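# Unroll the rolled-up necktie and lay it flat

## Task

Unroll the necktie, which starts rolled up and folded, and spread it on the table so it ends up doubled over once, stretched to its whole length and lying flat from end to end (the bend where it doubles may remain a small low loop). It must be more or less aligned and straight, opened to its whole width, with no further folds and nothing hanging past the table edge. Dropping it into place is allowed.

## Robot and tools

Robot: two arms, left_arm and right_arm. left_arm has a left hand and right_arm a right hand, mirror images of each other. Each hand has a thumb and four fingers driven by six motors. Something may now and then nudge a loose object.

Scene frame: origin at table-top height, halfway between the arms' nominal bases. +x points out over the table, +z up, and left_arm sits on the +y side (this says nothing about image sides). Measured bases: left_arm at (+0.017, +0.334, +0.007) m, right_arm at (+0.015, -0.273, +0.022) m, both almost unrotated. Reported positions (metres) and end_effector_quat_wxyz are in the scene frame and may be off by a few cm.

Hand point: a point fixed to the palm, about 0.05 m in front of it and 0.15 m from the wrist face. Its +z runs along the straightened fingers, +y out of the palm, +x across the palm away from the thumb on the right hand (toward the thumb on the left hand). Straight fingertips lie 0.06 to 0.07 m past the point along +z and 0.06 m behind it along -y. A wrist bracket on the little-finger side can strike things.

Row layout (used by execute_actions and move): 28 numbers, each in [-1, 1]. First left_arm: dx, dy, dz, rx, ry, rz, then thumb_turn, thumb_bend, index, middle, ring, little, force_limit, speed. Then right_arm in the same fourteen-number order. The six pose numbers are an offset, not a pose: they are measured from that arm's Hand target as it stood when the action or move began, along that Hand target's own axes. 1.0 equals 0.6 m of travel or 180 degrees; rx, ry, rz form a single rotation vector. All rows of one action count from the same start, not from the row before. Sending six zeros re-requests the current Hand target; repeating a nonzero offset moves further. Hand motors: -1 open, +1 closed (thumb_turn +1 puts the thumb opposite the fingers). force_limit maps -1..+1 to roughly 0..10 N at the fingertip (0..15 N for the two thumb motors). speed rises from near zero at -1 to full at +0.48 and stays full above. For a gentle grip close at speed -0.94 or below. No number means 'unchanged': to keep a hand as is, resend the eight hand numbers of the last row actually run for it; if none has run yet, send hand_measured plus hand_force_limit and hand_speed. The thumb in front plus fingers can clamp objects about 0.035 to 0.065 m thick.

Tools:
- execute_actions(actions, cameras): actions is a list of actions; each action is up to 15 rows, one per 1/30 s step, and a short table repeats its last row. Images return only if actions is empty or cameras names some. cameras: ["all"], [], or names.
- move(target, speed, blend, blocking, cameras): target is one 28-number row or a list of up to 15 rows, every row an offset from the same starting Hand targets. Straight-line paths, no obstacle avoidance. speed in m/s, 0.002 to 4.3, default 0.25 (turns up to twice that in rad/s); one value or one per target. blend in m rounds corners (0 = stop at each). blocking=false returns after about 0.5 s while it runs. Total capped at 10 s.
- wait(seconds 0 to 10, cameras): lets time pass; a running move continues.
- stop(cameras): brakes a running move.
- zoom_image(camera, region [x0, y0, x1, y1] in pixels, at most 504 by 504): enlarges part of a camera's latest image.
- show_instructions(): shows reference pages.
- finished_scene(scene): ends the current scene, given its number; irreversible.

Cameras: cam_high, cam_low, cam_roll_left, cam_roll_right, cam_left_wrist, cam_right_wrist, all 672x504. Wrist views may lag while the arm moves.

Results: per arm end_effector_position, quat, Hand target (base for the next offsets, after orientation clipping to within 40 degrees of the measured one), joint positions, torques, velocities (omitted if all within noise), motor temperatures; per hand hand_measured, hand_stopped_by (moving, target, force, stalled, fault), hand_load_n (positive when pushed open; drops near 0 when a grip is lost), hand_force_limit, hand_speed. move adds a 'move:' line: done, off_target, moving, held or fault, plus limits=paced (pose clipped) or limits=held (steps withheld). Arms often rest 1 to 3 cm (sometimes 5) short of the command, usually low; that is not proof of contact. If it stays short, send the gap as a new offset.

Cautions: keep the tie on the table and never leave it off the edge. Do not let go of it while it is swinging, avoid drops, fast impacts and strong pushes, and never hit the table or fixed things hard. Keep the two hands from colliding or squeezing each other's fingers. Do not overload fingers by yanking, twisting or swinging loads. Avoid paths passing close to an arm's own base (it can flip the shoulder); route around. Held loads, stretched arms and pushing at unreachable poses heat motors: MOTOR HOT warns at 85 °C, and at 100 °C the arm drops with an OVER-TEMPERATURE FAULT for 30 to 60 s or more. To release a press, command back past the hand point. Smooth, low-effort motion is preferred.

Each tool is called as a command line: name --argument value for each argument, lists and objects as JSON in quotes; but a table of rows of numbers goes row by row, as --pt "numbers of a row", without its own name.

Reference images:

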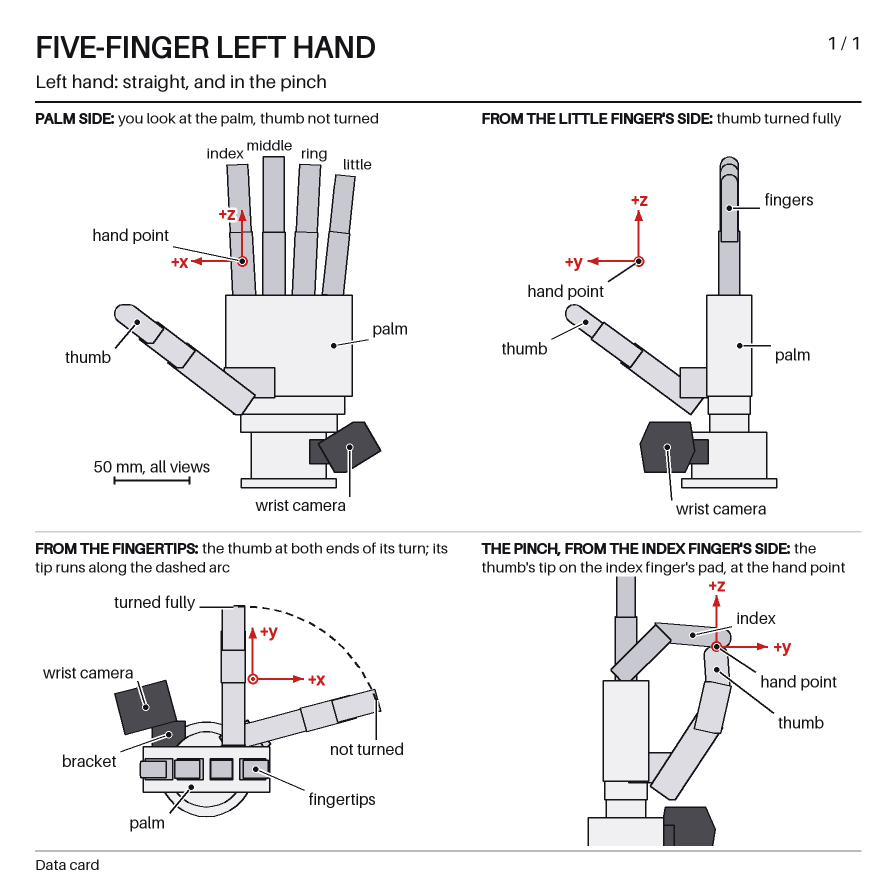

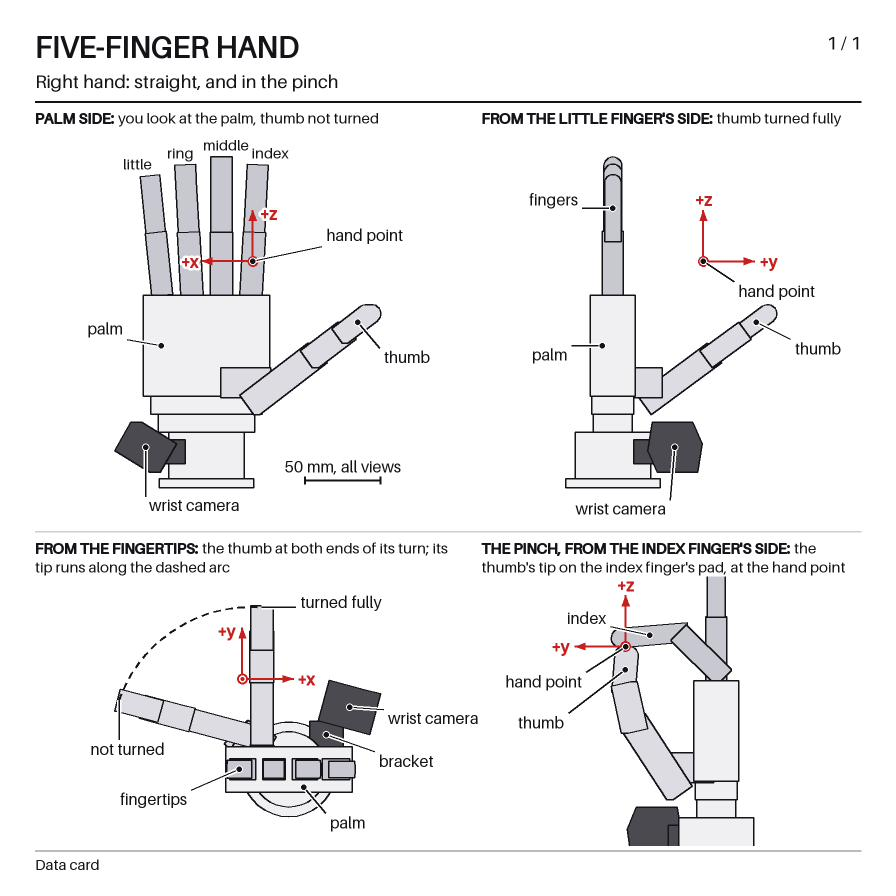

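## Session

execute_actions --actions '[]'

Scene clock: 0.00 s.
left_arm: end_effector_position=(+0.9631, +0.2341, +0.1870) hand_measured=(-1.000, -1.000, -1.000, -1.000, -1.000, -1.000) hand_load_n=(+0.0, +0.0, +0.0, -0.5, +0.0, +0.0) hand_stopped_by=(target, target, target, target, target, target) hand_force_limit=0.00 hand_speed=-0.80 end_effector_quat_wxyz=(-0.303, +0.674, -0.407, +0.537) | right_arm: end_effector_position=(+0.8589, -0.1475, +0.1508) hand_measured=(-1.000, -1.000, -1.000, -1.000, -1.000, -1.000) hand_load_n=(+0.0, +0.0, +0.0, +0.0, +0.0, +0.0) hand_stopped_by=(target, target, target, target, target, target) hand_force_limit=0.00 hand_speed=-0.80 end_effector_quat_wxyz=(-0.536, +0.684, -0.207, +0.451)
Joint positions: left_arm=[-0.053 2.301 2.072 -0.014 -0.019 -0.519] | right_arm=[0.043 2.162 1.594 0.544 -0.553 -0.418]
Joint velocities: within noise
Joint torques (N m): no reading
Motor temperatures (°C): left_arm=[27 35 27 23 24 24] | right_arm=[24 33 22 24 23 22]
Heat: left arm: hottest shoulder 35 °C; right arm: hottest shoulder 33 °C.
Hand target: left_arm +0.9680, +0.2338, +0.1865; -0.304, +0.672, -0.405, +0.540 | right_arm +0.8648, -0.1474, +0.1593; -0.538, +0.679, -0.201, +0.457
camera_calibration:
cam_left_wrist: T_world_to_cam=[[0.256032, 0.206756, 0.944298, -0.466476], [-0.481242, -0.819939, 0.310009, 0.59646], [0.838364, -0.533808, -0.110431, -0.547447], [0, 0, 0, 1]] pos_world=[0.865434, 0.293276, 0.195129]
cam_right_wrist: T_world_to_cam=[[0.363309, -0.50989, -0.779756, -0.266387], [-0.810102, 0.24048, -0.5347, 0.805201], [0.460154, 0.825943, -0.325694, -0.107024], [0, 0, 0, 1]] pos_world=[0.798323, -0.241068, 0.187967]

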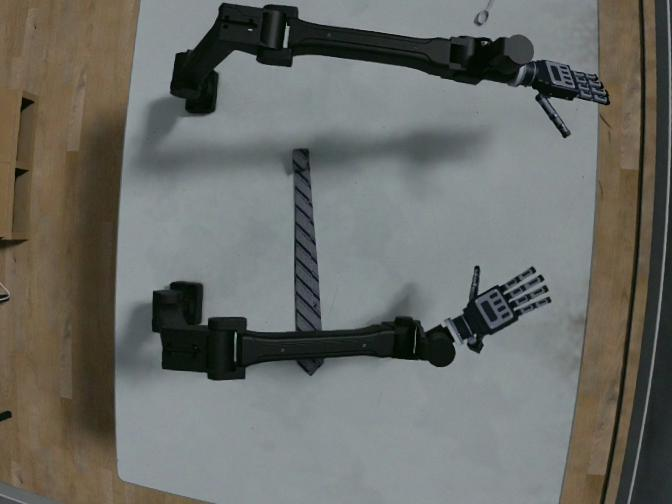

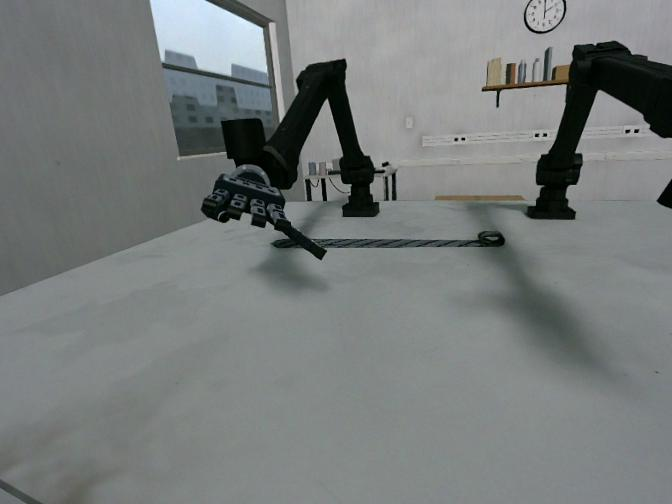

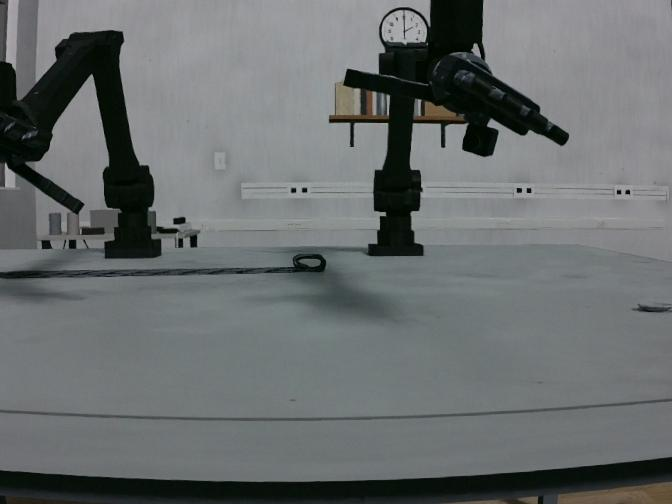

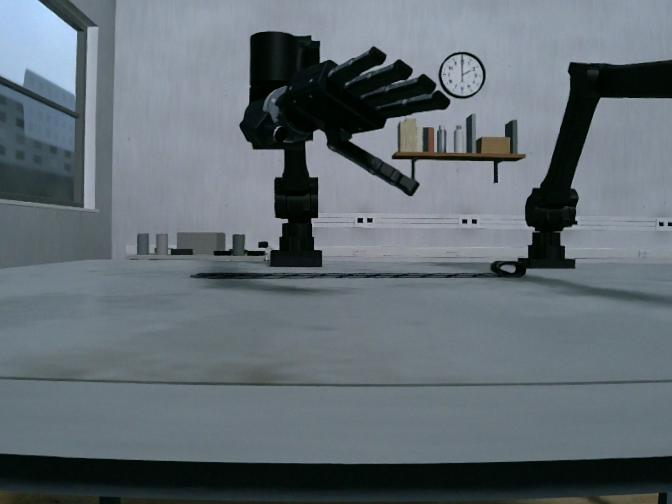

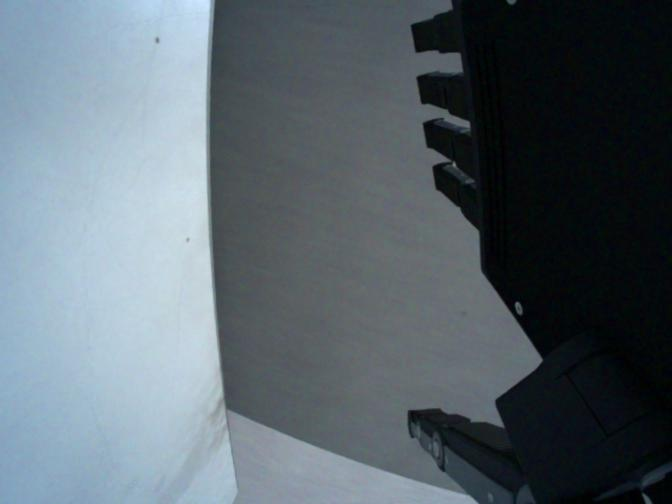

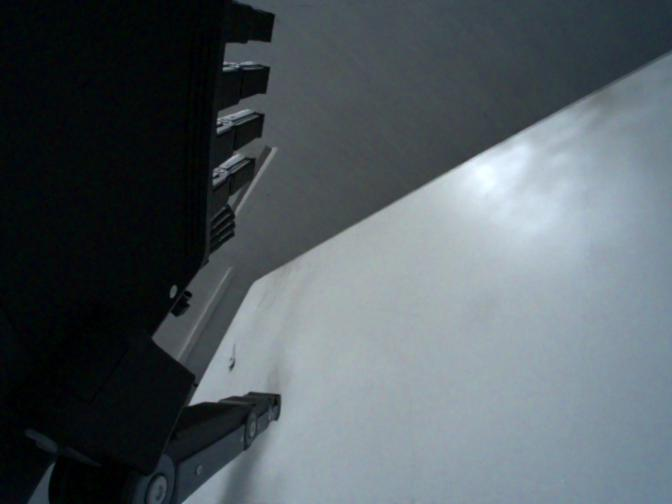

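zoom_image --camera "cam_roll_right" --region '[440, 230, 560, 300]'

zoom_image --camera "cam_roll_left" --region '[240, 230, 360, 300]'

zoom_image --camera "cam_high" --region '[250, 130, 370, 250]'

Scaled by 4.200 from the camera's 672x504 image, which has a finer 960x720 frame.

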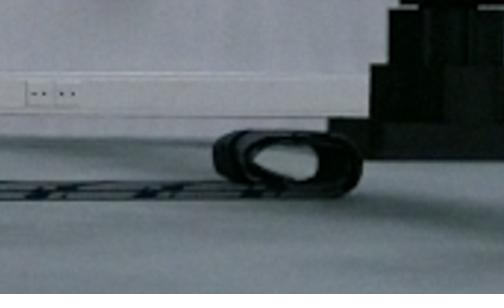

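Scaled by 4.200 from the camera's 672x504 image, which has a finer 960x720 frame.

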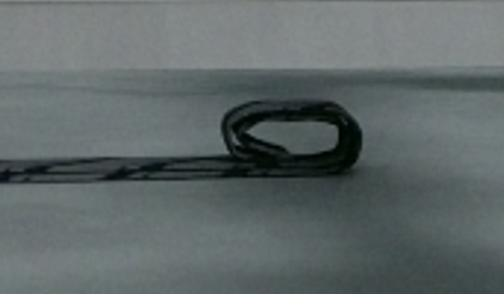

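Scaled by 4.200 from the camera's 672x504 image, which has a finer 960x720 frame.

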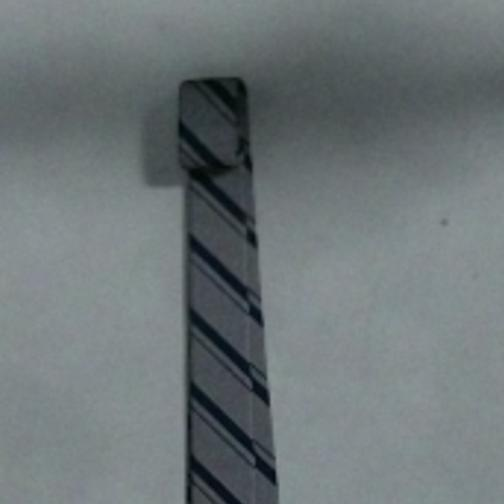

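move --target '[-0.79,-0.398,-0.187,0.088,-0.155,-0.042,-1,-1,-1,-1,-1,-1,0,-0.8,-0.602,-0.375,-0.687,-0.385,-0.327,-0.144,-1,-1,-1,-1,-1,-1,0,-0.8]' --cameras '["all"]'

Scene clock: 18.67 s.
left_arm: end_effector_position=(+0.8577, +0.7571, +0.1932) hand_measured=(-1.000, -1.000, -1.000, -1.000, -1.000, -1.000) hand_load_n=(-0.5, +0.0, +0.0, +0.0, +0.0, +0.0) hand_stopped_by=(target, target, target, target, target, target) hand_force_limit=0.00 hand_speed=-0.80 end_effector_quat_wxyz=(-0.443, +0.760, -0.200, +0.431) | right_arm: end_effector_position=(+0.2800, -0.0271, +0.2115) hand_measured=(-1.000, -1.000, -1.000, -1.000, -1.000, -1.000) hand_load_n=(+0.0, +0.0, +0.0, +0.0, +0.0, +0.0) hand_stopped_by=(target, target, target, target, target, target) hand_force_limit=0.00 hand_speed=-0.80 end_effector_quat_wxyz=(+0.006, +1.000, +0.007, -0.008)
Joint positions: left_arm=[0.519 2.264 2.018 0.008 -0.019 -0.519] | right_arm=[0.822 1.475 1.323 -1.438 -0.003 -0.782]
Joint torques (N m): left_arm=[0.44 -21.42 13.49 1.61 -0.06 0.08] | right_arm=[0.79 -8.88 10.4 -0.13 0.19 0.03]
Heat: left arm: hottest shoulder 38 °C; right arm: hottest shoulder 33 °C.
Hand target: left_arm +0.8688, +0.7670, +0.1882; -0.446, +0.759, -0.198, +0.432 | right_arm +0.2895, -0.0196, +0.2202; +0.001, +1.000, +0.000, +0.000
Off the commanded pose: left_arm 0.016 m, 0 deg | right_arm 0.015 m, 1 deg.
move: off_target (left_arm, right_arm)
camera_calibration:
cam_left_wrist: T_world_to_cam=[[0.0993335, 0.310154, 0.945483, -0.49759], [0.0377606, -0.950672, 0.30789, 0.626921], [0.994337, 0.00511823, -0.106145, -0.721802], [0, 0, 0, 1]] pos_world=[0.743469, 0.754021, 0.200824]
cam_right_wrist: T_world_to_cam=[[0.280647, -0.95918, -0.0347916, -0.0938341], [-0.794829, -0.252573, 0.551773, 0.0923281], [-0.538037, -0.1272, -0.833269, 0.440736], [0, 0, 0, 1]] pos_world=[0.336852, -0.0106227, 0.313043]

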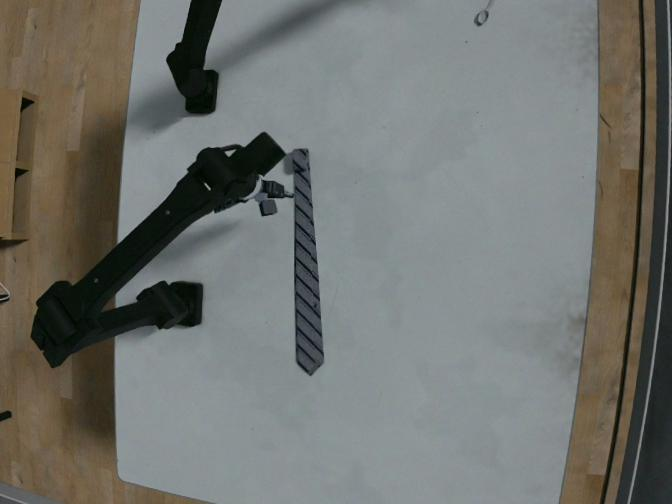

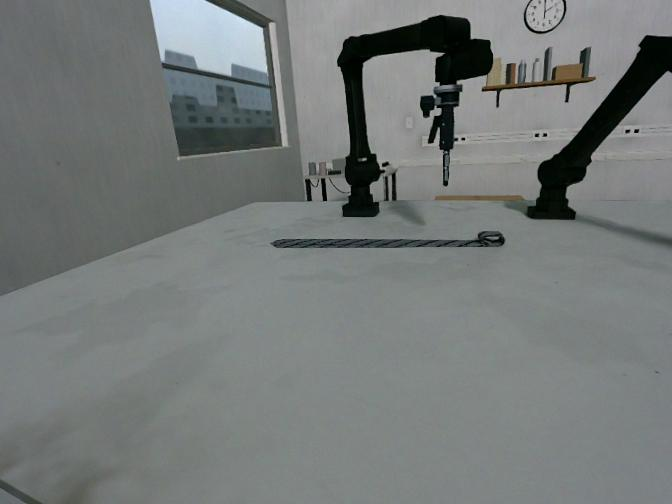

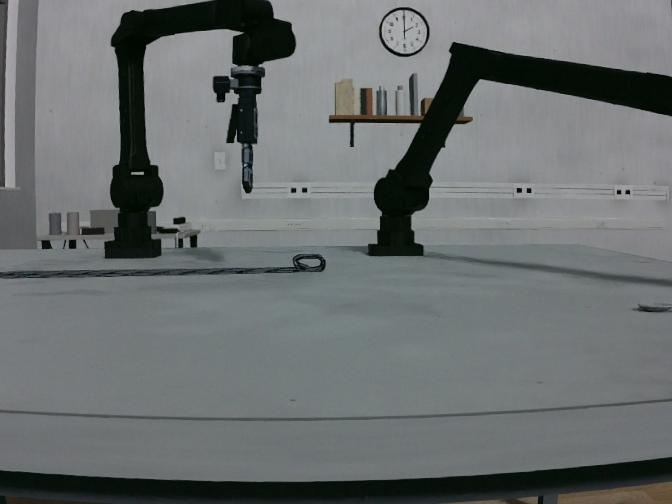

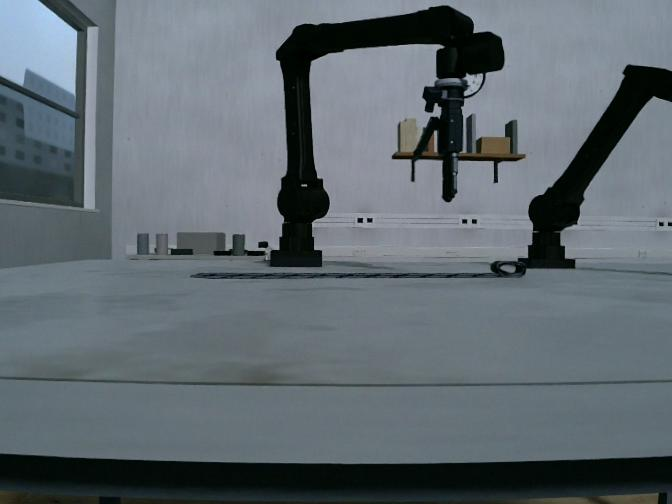

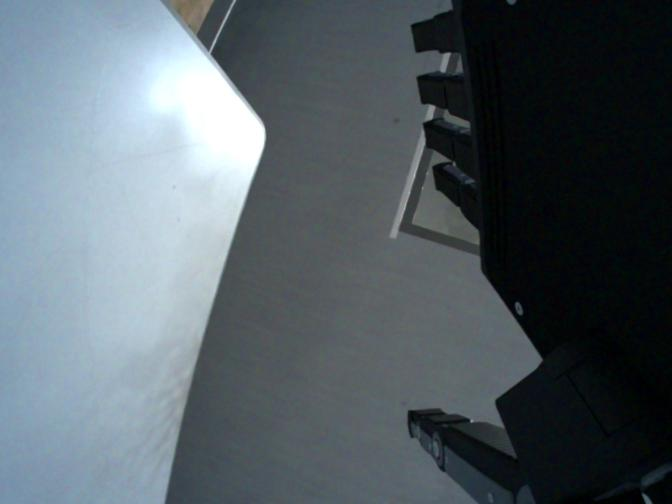

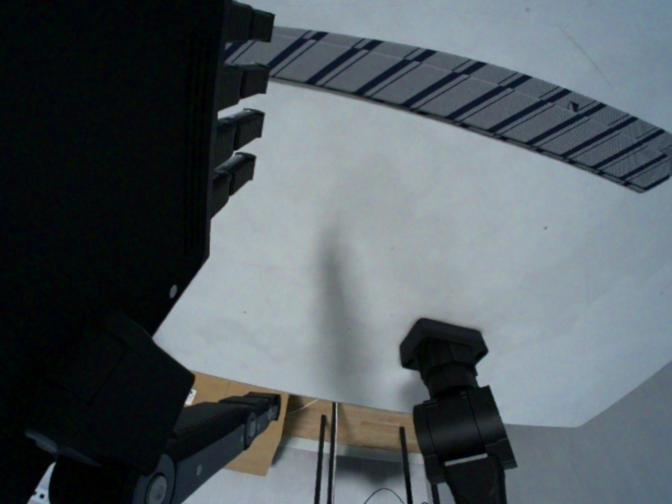

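move --target '[0,0,0,0,0,0,-1,-1,-1,-1,-1,-1,0,-0.8,0.045,0,0.183,0,0,0,-1,-1,-1,-1,-1,-1,0,-0.8]' --cameras '["cam_high","cam_low","cam_roll_right","cam_right_wrist"]'

zoom_image --camera "cam_roll_right" --region '[420, 220, 580, 300]'

Scene clock: 24.20 s.
left_arm: end_effector_position=(+0.8577, +0.7571, +0.1932) hand_measured=(-1.000, -1.000, -1.000, -1.000, -1.000, -1.000) hand_load_n=(+0.0, +0.0, +0.0, +0.0, +0.0, +0.0) hand_stopped_by=(target, target, target, target, target, target) hand_force_limit=0.00 hand_speed=-0.80 end_effector_quat_wxyz=(-0.443, +0.760, -0.200, +0.431) | right_arm: end_effector_position=(+0.3103, -0.0214, +0.1070) hand_measured=(-1.000, -1.000, -1.000, -1.000, -1.000, -1.000) hand_load_n=(+0.0, +0.0, +0.0, +0.0, +0.0, +0.0) hand_stopped_by=(target, target, target, target, target, target) hand_force_limit=0.00 hand_speed=-0.80 end_effector_quat_wxyz=(+0.007, +1.000, -0.003, -0.010)
Joint positions: left_arm=[0.519 2.264 2.018 0.008 -0.019 -0.519] | right_arm=[0.78 1.62 1.205 -1.18 -0.003 -0.803]
Joint torques (N m): left_arm=[0.5 -21.42 13.48 1.62 -0.07 0.08] | right_arm=[0.67 -11.93 6.94 0.73 0.18 -0.2]
Motor temperatures (°C): left_arm=[26 38 33 23 24 24] | right_arm=[24 33 24 24 22 22]
Heat: left arm: hottest shoulder 38 °C; right arm: hottest shoulder 33 °C.
Hand target: left_arm +0.8688, +0.7670, +0.1882; -0.446, +0.759, -0.198, +0.432 | right_arm +0.3164, -0.0196, +0.1105; +0.001, +1.000, +0.000, +0.000
Off the commanded pose: left_arm 0.016 m, 0 deg | right_arm 0.007 m, 1 deg.
move: off_target (left_arm)
camera_calibration:
cam_right_wrist: T_world_to_cam=[[0.260408, -0.964962, -0.0321728, -0.0946213], [-0.798119, -0.233896, 0.555247, 0.176638], [-0.543318, -0.118913, -0.831063, 0.372248], [0, 0, 0, 1]] pos_world=[0.367867, -0.00572588, 0.20824]
Images, in order (width x height): cam_high 672x504, cam_low 672x504, cam_roll_right 672x504, cam_right_wrist 672x504.

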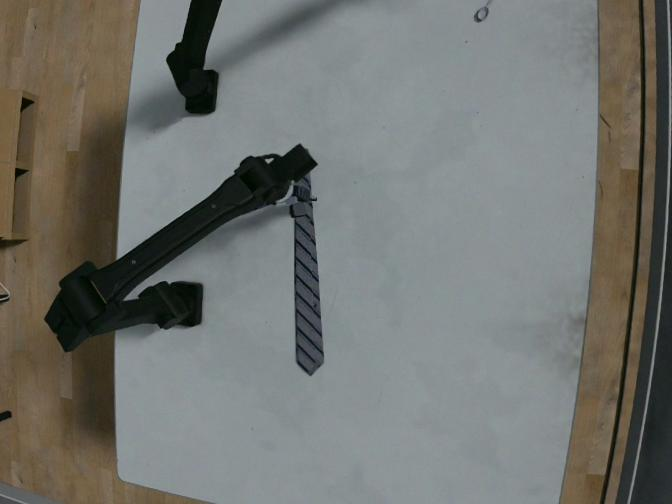

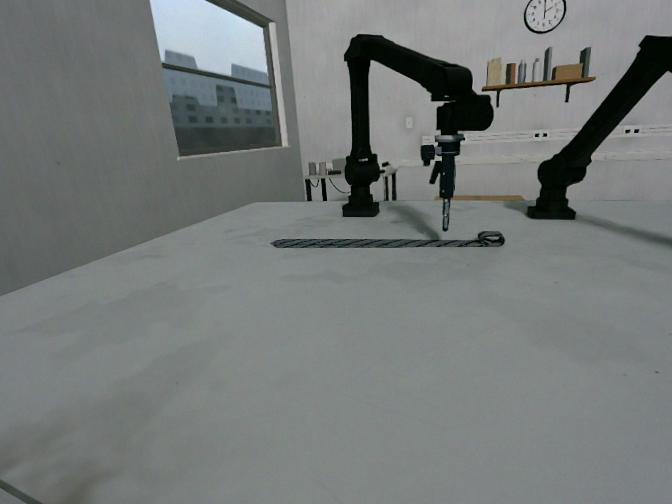

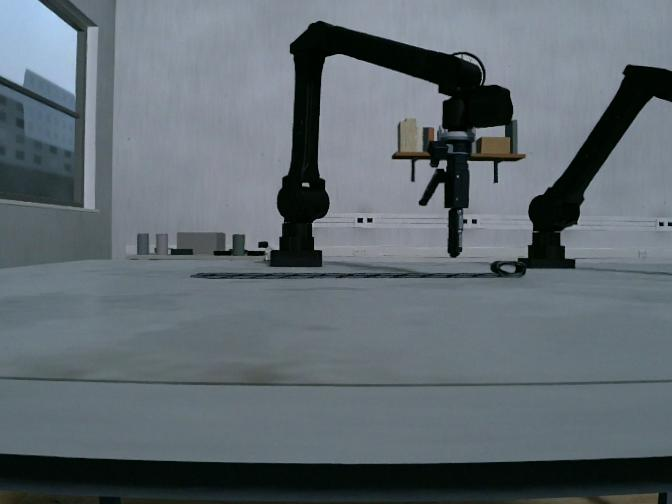

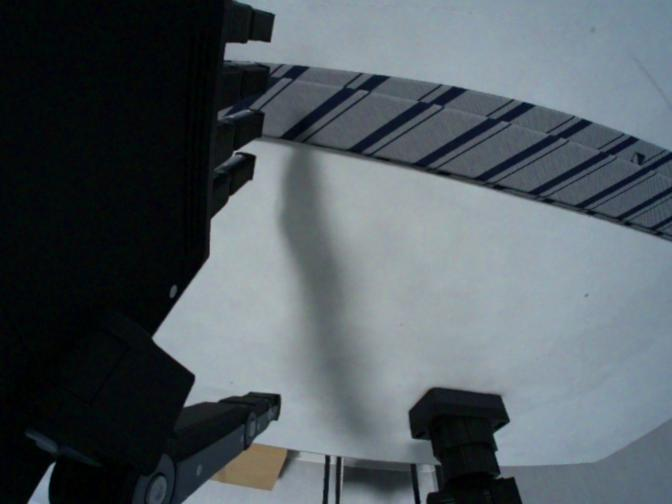

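Scaled by 3.150 from the camera's 672x504 image, which has a finer 960x720 frame.

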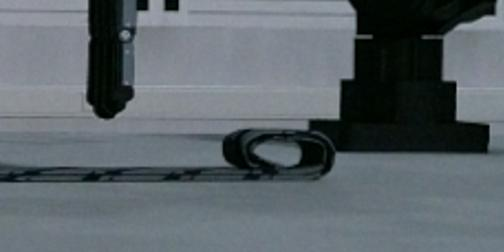

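move --pt "0 0 0 0 0 0 -1 -1 -1 -1 -1 -1 0 -0.8 0 0 0.035 0 0 0 -1 -1 -1 -1 -1 -1 0 -0.8" --pt "0 0 0 0 0 0 -1 -1 -1 -1 -1 -1 0 -0.8 -0.01 -0.22 0.035 0 0 0 -1 -1 -1 -1 -1 -1 0 -0.8" --speed 0.1 --cameras '["cam_high","cam_low","cam_roll_right"]'

zoom_image --camera "cam_roll_right" --region '[450, 220, 610, 300]'

Scene clock: 32.57 s.
left_arm: end_effector_position=(+0.8577, +0.7571, +0.1932) hand_measured=(-1.000, -1.000, -1.000, -1.000, -1.000, -1.000) hand_load_n=(+0.0, -0.5, +0.0, +0.0, +0.0, +0.0) hand_stopped_by=(target, target, target, target, target, target) hand_force_limit=0.00 hand_speed=-0.80 end_effector_quat_wxyz=(-0.443, +0.760, -0.200, +0.431) | right_arm: end_effector_position=(+0.3042, +0.1016, +0.0852) hand_measured=(-1.000, -1.000, -1.000, -1.000, -1.000, -1.000) hand_load_n=(+0.0, +0.0, +0.0, +0.0, +0.0, +0.0) hand_stopped_by=(target, target, target, target, target, target) hand_force_limit=0.00 hand_speed=-0.80 end_effector_quat_wxyz=(+0.005, +1.000, +0.004, -0.005)
Joint positions: left_arm=[0.519 2.264 2.018 0.008 -0.019 -0.519] | right_arm=[0.955 1.847 1.455 -1.192 -0.002 -0.642]
Joint torques (N m): left_arm=[0.44 -21.36 13.48 1.61 -0.07 0.08] | right_arm=[1.32 -13.51 9.57 -0.13 0.14 0.04]
Heat: left arm: hottest shoulder 39 °C; right arm: hottest shoulder 33 °C.
Hand target: left_arm +0.8688, +0.7670, +0.1882; -0.446, +0.759, -0.198, +0.432 | right_arm +0.3105, +0.1123, +0.0894; +0.001, +1.000, +0.000, +0.000
Off the commanded pose: left_arm 0.016 m, 0 deg | right_arm 0.013 m, 1 deg.
move: off_target (left_arm, right_arm)
Images, in order (width x height): cam_high 672x504, cam_low 672x504, cam_roll_right 672x504.

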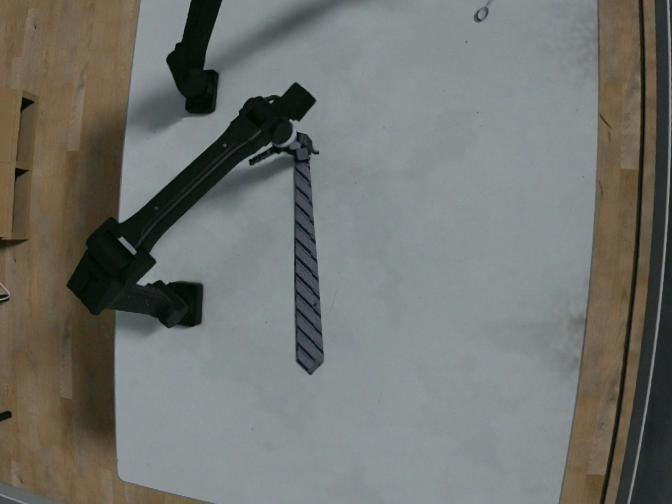

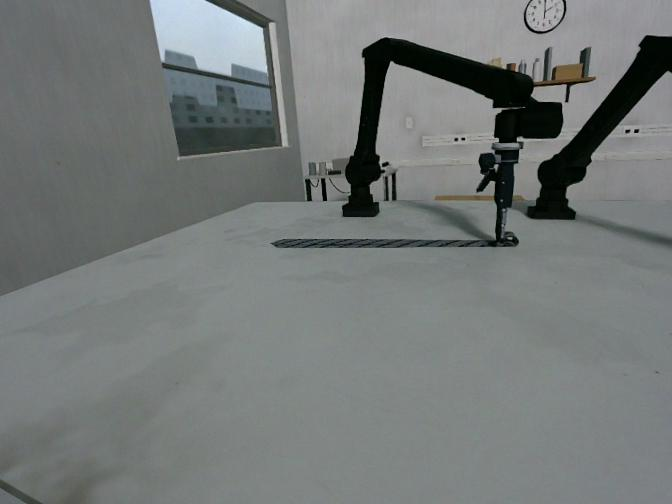

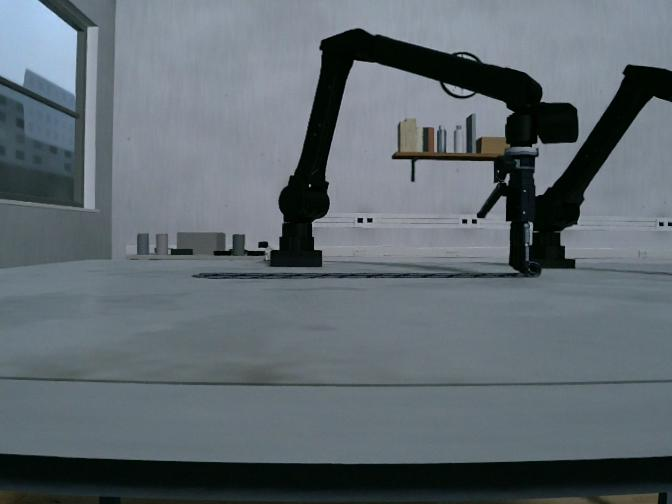

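Scaled by 3.150 from the camera's 672x504 image, which has a finer 960x720 frame.

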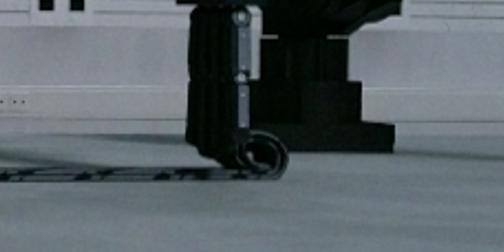

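move --target '[0,0,0,0,0,0,-1,-1,-1,-1,-1,-1,0,-0.8,-0.01,-0.15,0,0,0,0,-1,-1,-1,-1,-1,-1,0,-0.8]' --speed 0.1 --cameras '["cam_high","cam_low","cam_roll_right"]'

zoom_image --camera "cam_roll_right" --region '[490, 220, 650, 300]'

Scene clock: 37.03 s.
left_arm: end_effector_position=(+0.8577, +0.7571, +0.1932) hand_measured=(-1.000, -1.000, -1.000, -1.000, -1.000, -1.000) hand_load_n=(+0.0, +0.0, +0.0, +0.0, +0.0, +0.0) hand_stopped_by=(target, target, target, target, target, target) hand_force_limit=0.00 hand_speed=-0.80 end_effector_quat_wxyz=(-0.443, +0.760, -0.200, +0.431) | right_arm: end_effector_position=(+0.3006, +0.1914, +0.0867) hand_measured=(-1.000, -1.000, -1.000, -1.000, -1.000, -1.000) hand_load_n=(+0.0, -0.5, -0.5, +0.0, +0.0, +0.0) hand_stopped_by=(target, target, target, target, target, target) hand_force_limit=0.00 hand_speed=-0.80 end_effector_quat_wxyz=(+0.005, +1.000, +0.003, -0.004)
Joint positions: left_arm=[0.519 2.264 2.018 0.008 -0.019 -0.519] | right_arm=[1.047 2.028 1.739 -1.294 -0.002 -0.549]
Joint torques (N m): left_arm=[0.44 -21.36 13.49 1.61 -0.07 0.08] | right_arm=[1.44 -16.09 9.98 -0.14 0.13 0.05]
Heat: left arm: hottest shoulder 39 °C; right arm: hottest shoulder 34 °C.
Hand target: left_arm +0.8688, +0.7670, +0.1882; -0.446, +0.759, -0.198, +0.432 | right_arm +0.3044, +0.2024, +0.0893; +0.000, +1.000, +0.000, +0.000
Off the commanded pose: left_arm 0.016 m, 0 deg | right_arm 0.012 m, 1 deg.
move: off_target (left_arm, right_arm)
Images, in order (width x height): cam_high 672x504, cam_low 672x504, cam_roll_right 672x504.

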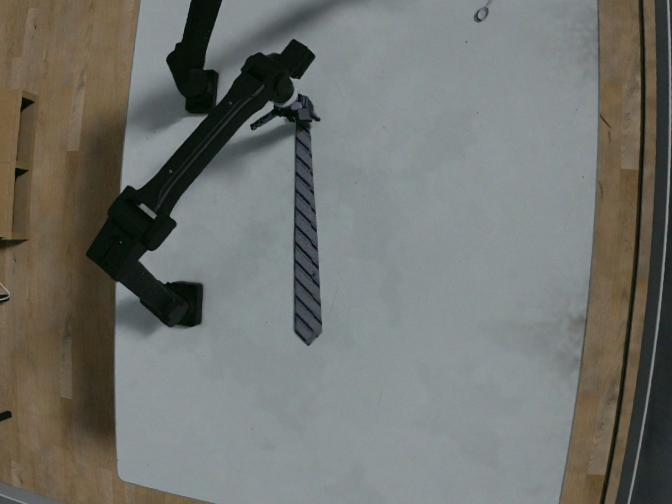

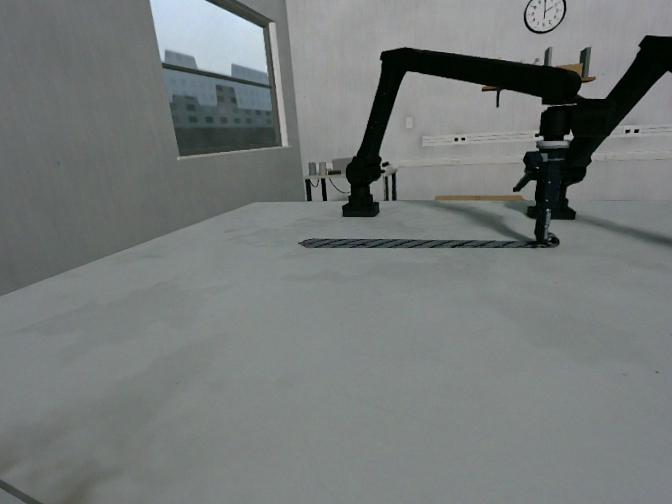

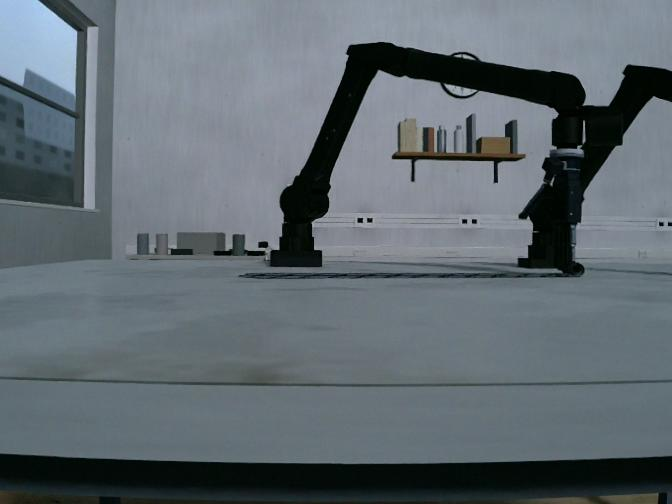

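Scaled by 3.150 from the camera's 672x504 image, which has a finer 960x720 frame.

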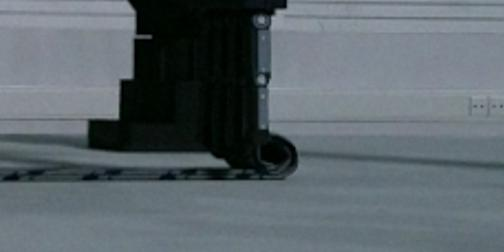

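move --target '[0,0,0,0,0,0,-1,-1,-1,-1,-1,-1,0,-0.8,0,0.08,-0.1,0,0,0,-1,-1,-1,-1,-1,-1,0,-0.8]' --speed 0.15 --cameras '["cam_high","cam_low","cam_roll_right","cam_roll_left"]'

zoom_image --camera "cam_roll_right" --region '[490, 220, 650, 300]'

zoom_image --camera "cam_low" --region '[480, 200, 600, 270]'

zoom_image --camera "cam_roll_left" --region '[320, 230, 440, 290]'

Scene clock: 42.20 s.
left_arm: end_effector_position=(+0.8577, +0.7571, +0.1932) hand_measured=(-1.000, -1.000, -1.000, -1.000, -1.000, -1.000) hand_load_n=(+0.0, +0.0, +0.0, +0.0, +0.0, +0.0) hand_stopped_by=(target, target, target, target, target, target) hand_force_limit=0.00 hand_speed=-0.80 end_effector_quat_wxyz=(-0.443, +0.760, -0.200, +0.431) | right_arm: end_effector_position=(+0.3046, +0.1577, +0.1554) hand_measured=(-1.000, -1.000, -1.000, -1.000, -1.000, -1.000) hand_load_n=(+0.0, +0.0, +0.0, +0.0, +0.0, +0.0) hand_stopped_by=(target, target, target, target, target, target) hand_force_limit=0.00 hand_speed=-0.80 end_effector_quat_wxyz=(-0.010, +1.000, -0.005, +0.005)
Joint positions: left_arm=[0.519 2.264 2.018 0.008 -0.019 -0.519] | right_arm=[1.009 1.888 1.713 -1.374 -0.002 -0.57]
Joint torques (N m): left_arm=[0.5 -21.36 13.48 1.61 -0.07 0.08] | right_arm=[1.08 -14.92 6.99 -0.06 0.11 -0.19]
Motor temperatures (°C): left_arm=[26 39 38 23 24 24] | right_arm=[24 34 25 24 22 22]
Heat: left arm: hottest shoulder 39 °C; right arm: hottest shoulder 34 °C.
Hand target: left_arm +0.8688, +0.7670, +0.1882; -0.446, +0.759, -0.198, +0.432 | right_arm +0.3044, +0.1545, +0.1493; +0.000, +1.000, +0.000, +0.000
Off the commanded pose: left_arm 0.016 m, 0 deg | right_arm 0.007 m, 1 deg.
move: off_target (left_arm)
Images, in order (width x height): cam_high 672x504, cam_low 672x504, cam_roll_left 672x504, cam_roll_right 672x504.

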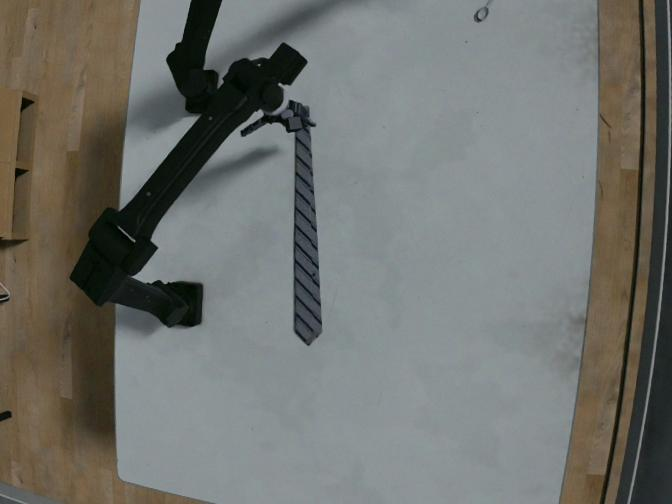

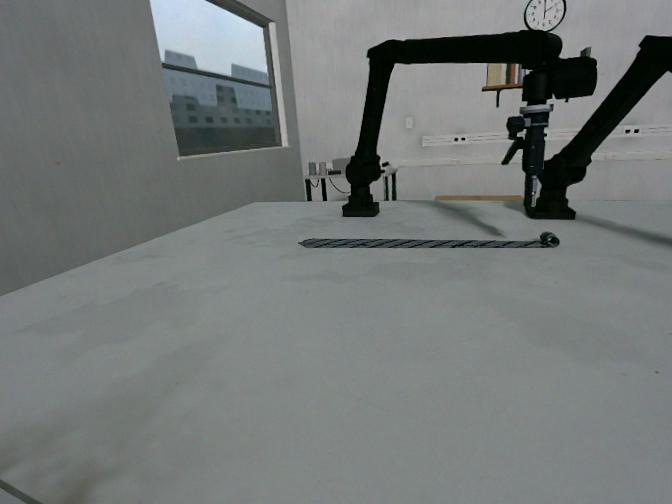

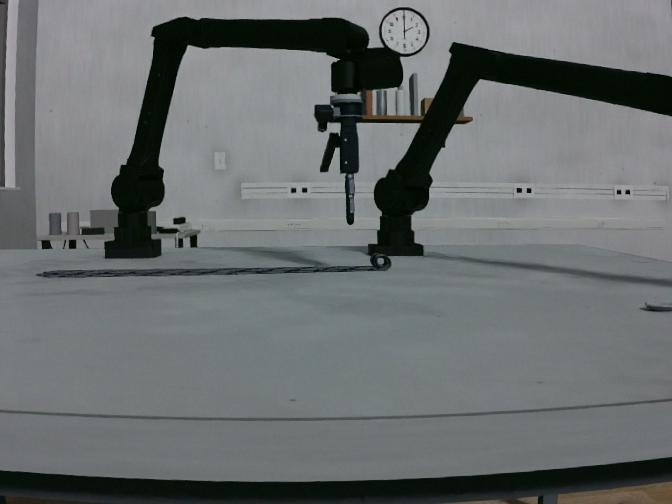

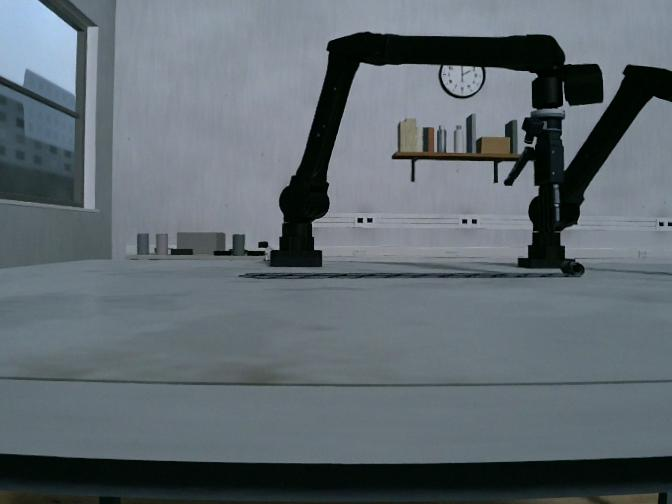

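Scaled by 3.150 from the camera's 672x504 image, which has a finer 960x720 frame.

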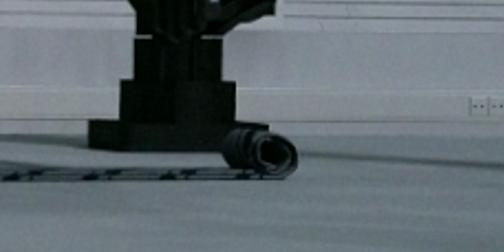

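Scaled by 4.200 from the camera's 672x504 image, which has a finer 960x720 frame.

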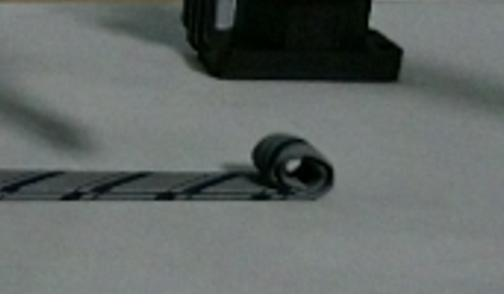

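Scaled by 4.200 from the camera's 672x504 image, which has a finer 960x720 frame.

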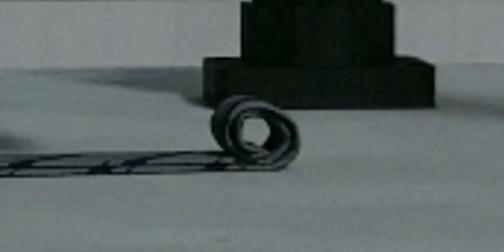

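move --pt "0 0 0 0 0 0 -1 -1 -1 -1 -1 -1 0 -0.8 0 0.02 0.085 0 0 0 -1 -1 -1 -1 -1 -1 0 -0.8" --pt "0 0 0 0 0 0 -1 -1 -1 -1 -1 -1 0 -0.8 -0.01 -0.2 0.085 0 0 0 -1 -1 -1 -1 -1 -1 0 -0.8" --speed 0.1 --cameras '["cam_high","cam_low","cam_roll_right","cam_roll_left"]'

zoom_image --camera "cam_roll_right" --region '[510, 220, 670, 300]'

zoom_image --camera "cam_roll_left" --region '[340, 230, 460, 290]'

Scene clock: 54.87 s.
left_arm: end_effector_position=(+0.8577, +0.7571, +0.1932) hand_measured=(-1.000, -1.000, -1.000, -1.000, -1.000, -1.000) hand_load_n=(+0.0, +0.0, +0.0, +0.0, +0.0, +0.0) hand_stopped_by=(target, target, target, target, target, target) hand_force_limit=0.00 hand_speed=-0.80 end_effector_quat_wxyz=(-0.443, +0.760, -0.200, +0.431) | right_arm: end_effector_position=(+0.2953, +0.2640, +0.0944) hand_measured=(-1.000, -1.000, -1.000, -1.000, -1.000, -1.000) hand_load_n=(+0.0, +0.0, +0.0, +0.0, +0.0, +0.0) hand_stopped_by=(target, target, target, target, target, target) hand_force_limit=0.00 hand_speed=-0.80 end_effector_quat_wxyz=(+0.007, +1.000, +0.004, -0.005)
Joint positions: left_arm=[0.519 2.264 2.018 0.008 -0.019 -0.519] | right_arm=[1.109 2.203 2.053 -1.438 -0.002 -0.488]
Joint torques (N m): left_arm=[0.44 -21.42 13.48 1.62 -0.06 0.08] | right_arm=[1.2 -18.37 10.5 -0.14 0.11 0.05]
Heat: left arm: hottest shoulder 40 °C; right arm: hottest shoulder 34 °C.
Hand target: left_arm +0.8688, +0.7670, +0.1882; -0.446, +0.759, -0.198, +0.432 | right_arm +0.2984, +0.2742, +0.0981; +0.001, +1.000, +0.000, +0.000
Off the commanded pose: left_arm 0.016 m, 0 deg | right_arm 0.011 m, 1 deg.
move: off_target (left_arm, right_arm)
Images, in order (width x height): cam_high 672x504, cam_low 672x504, cam_roll_left 672x504, cam_roll_right 672x504.

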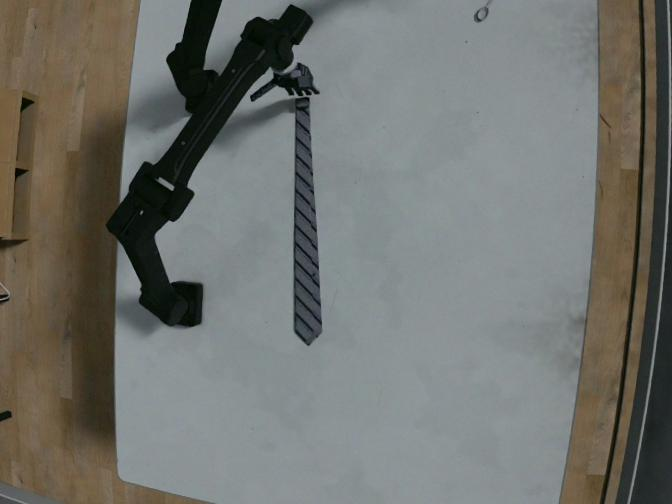

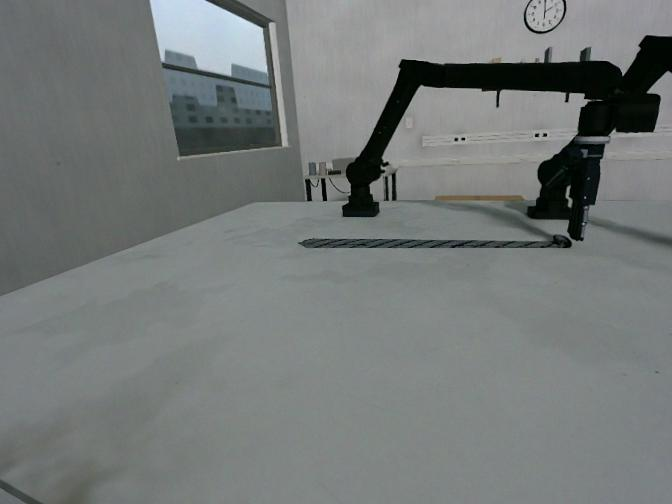

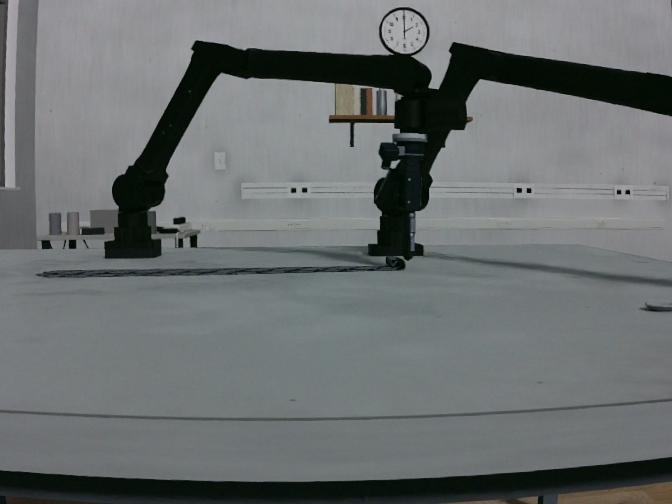

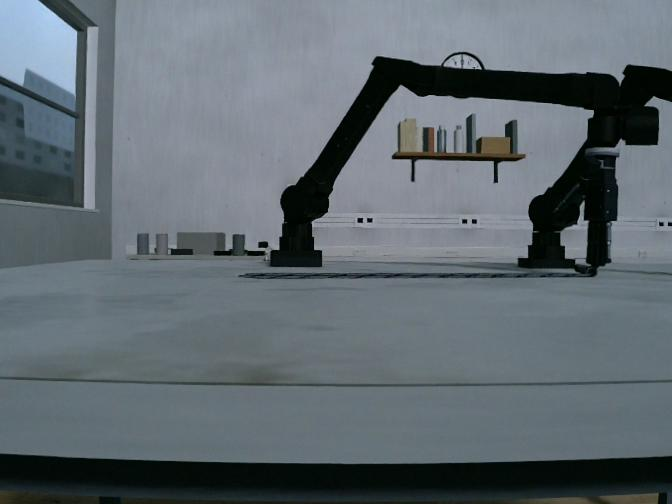

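Scaled by 3.150 from the camera's 672x504 image, which has a finer 960x720 frame.

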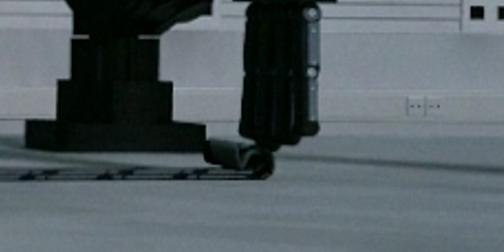

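Scaled by 4.200 from the camera's 672x504 image, which has a finer 960x720 frame.

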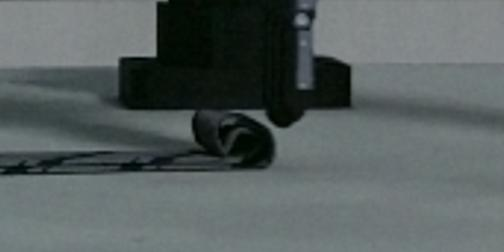

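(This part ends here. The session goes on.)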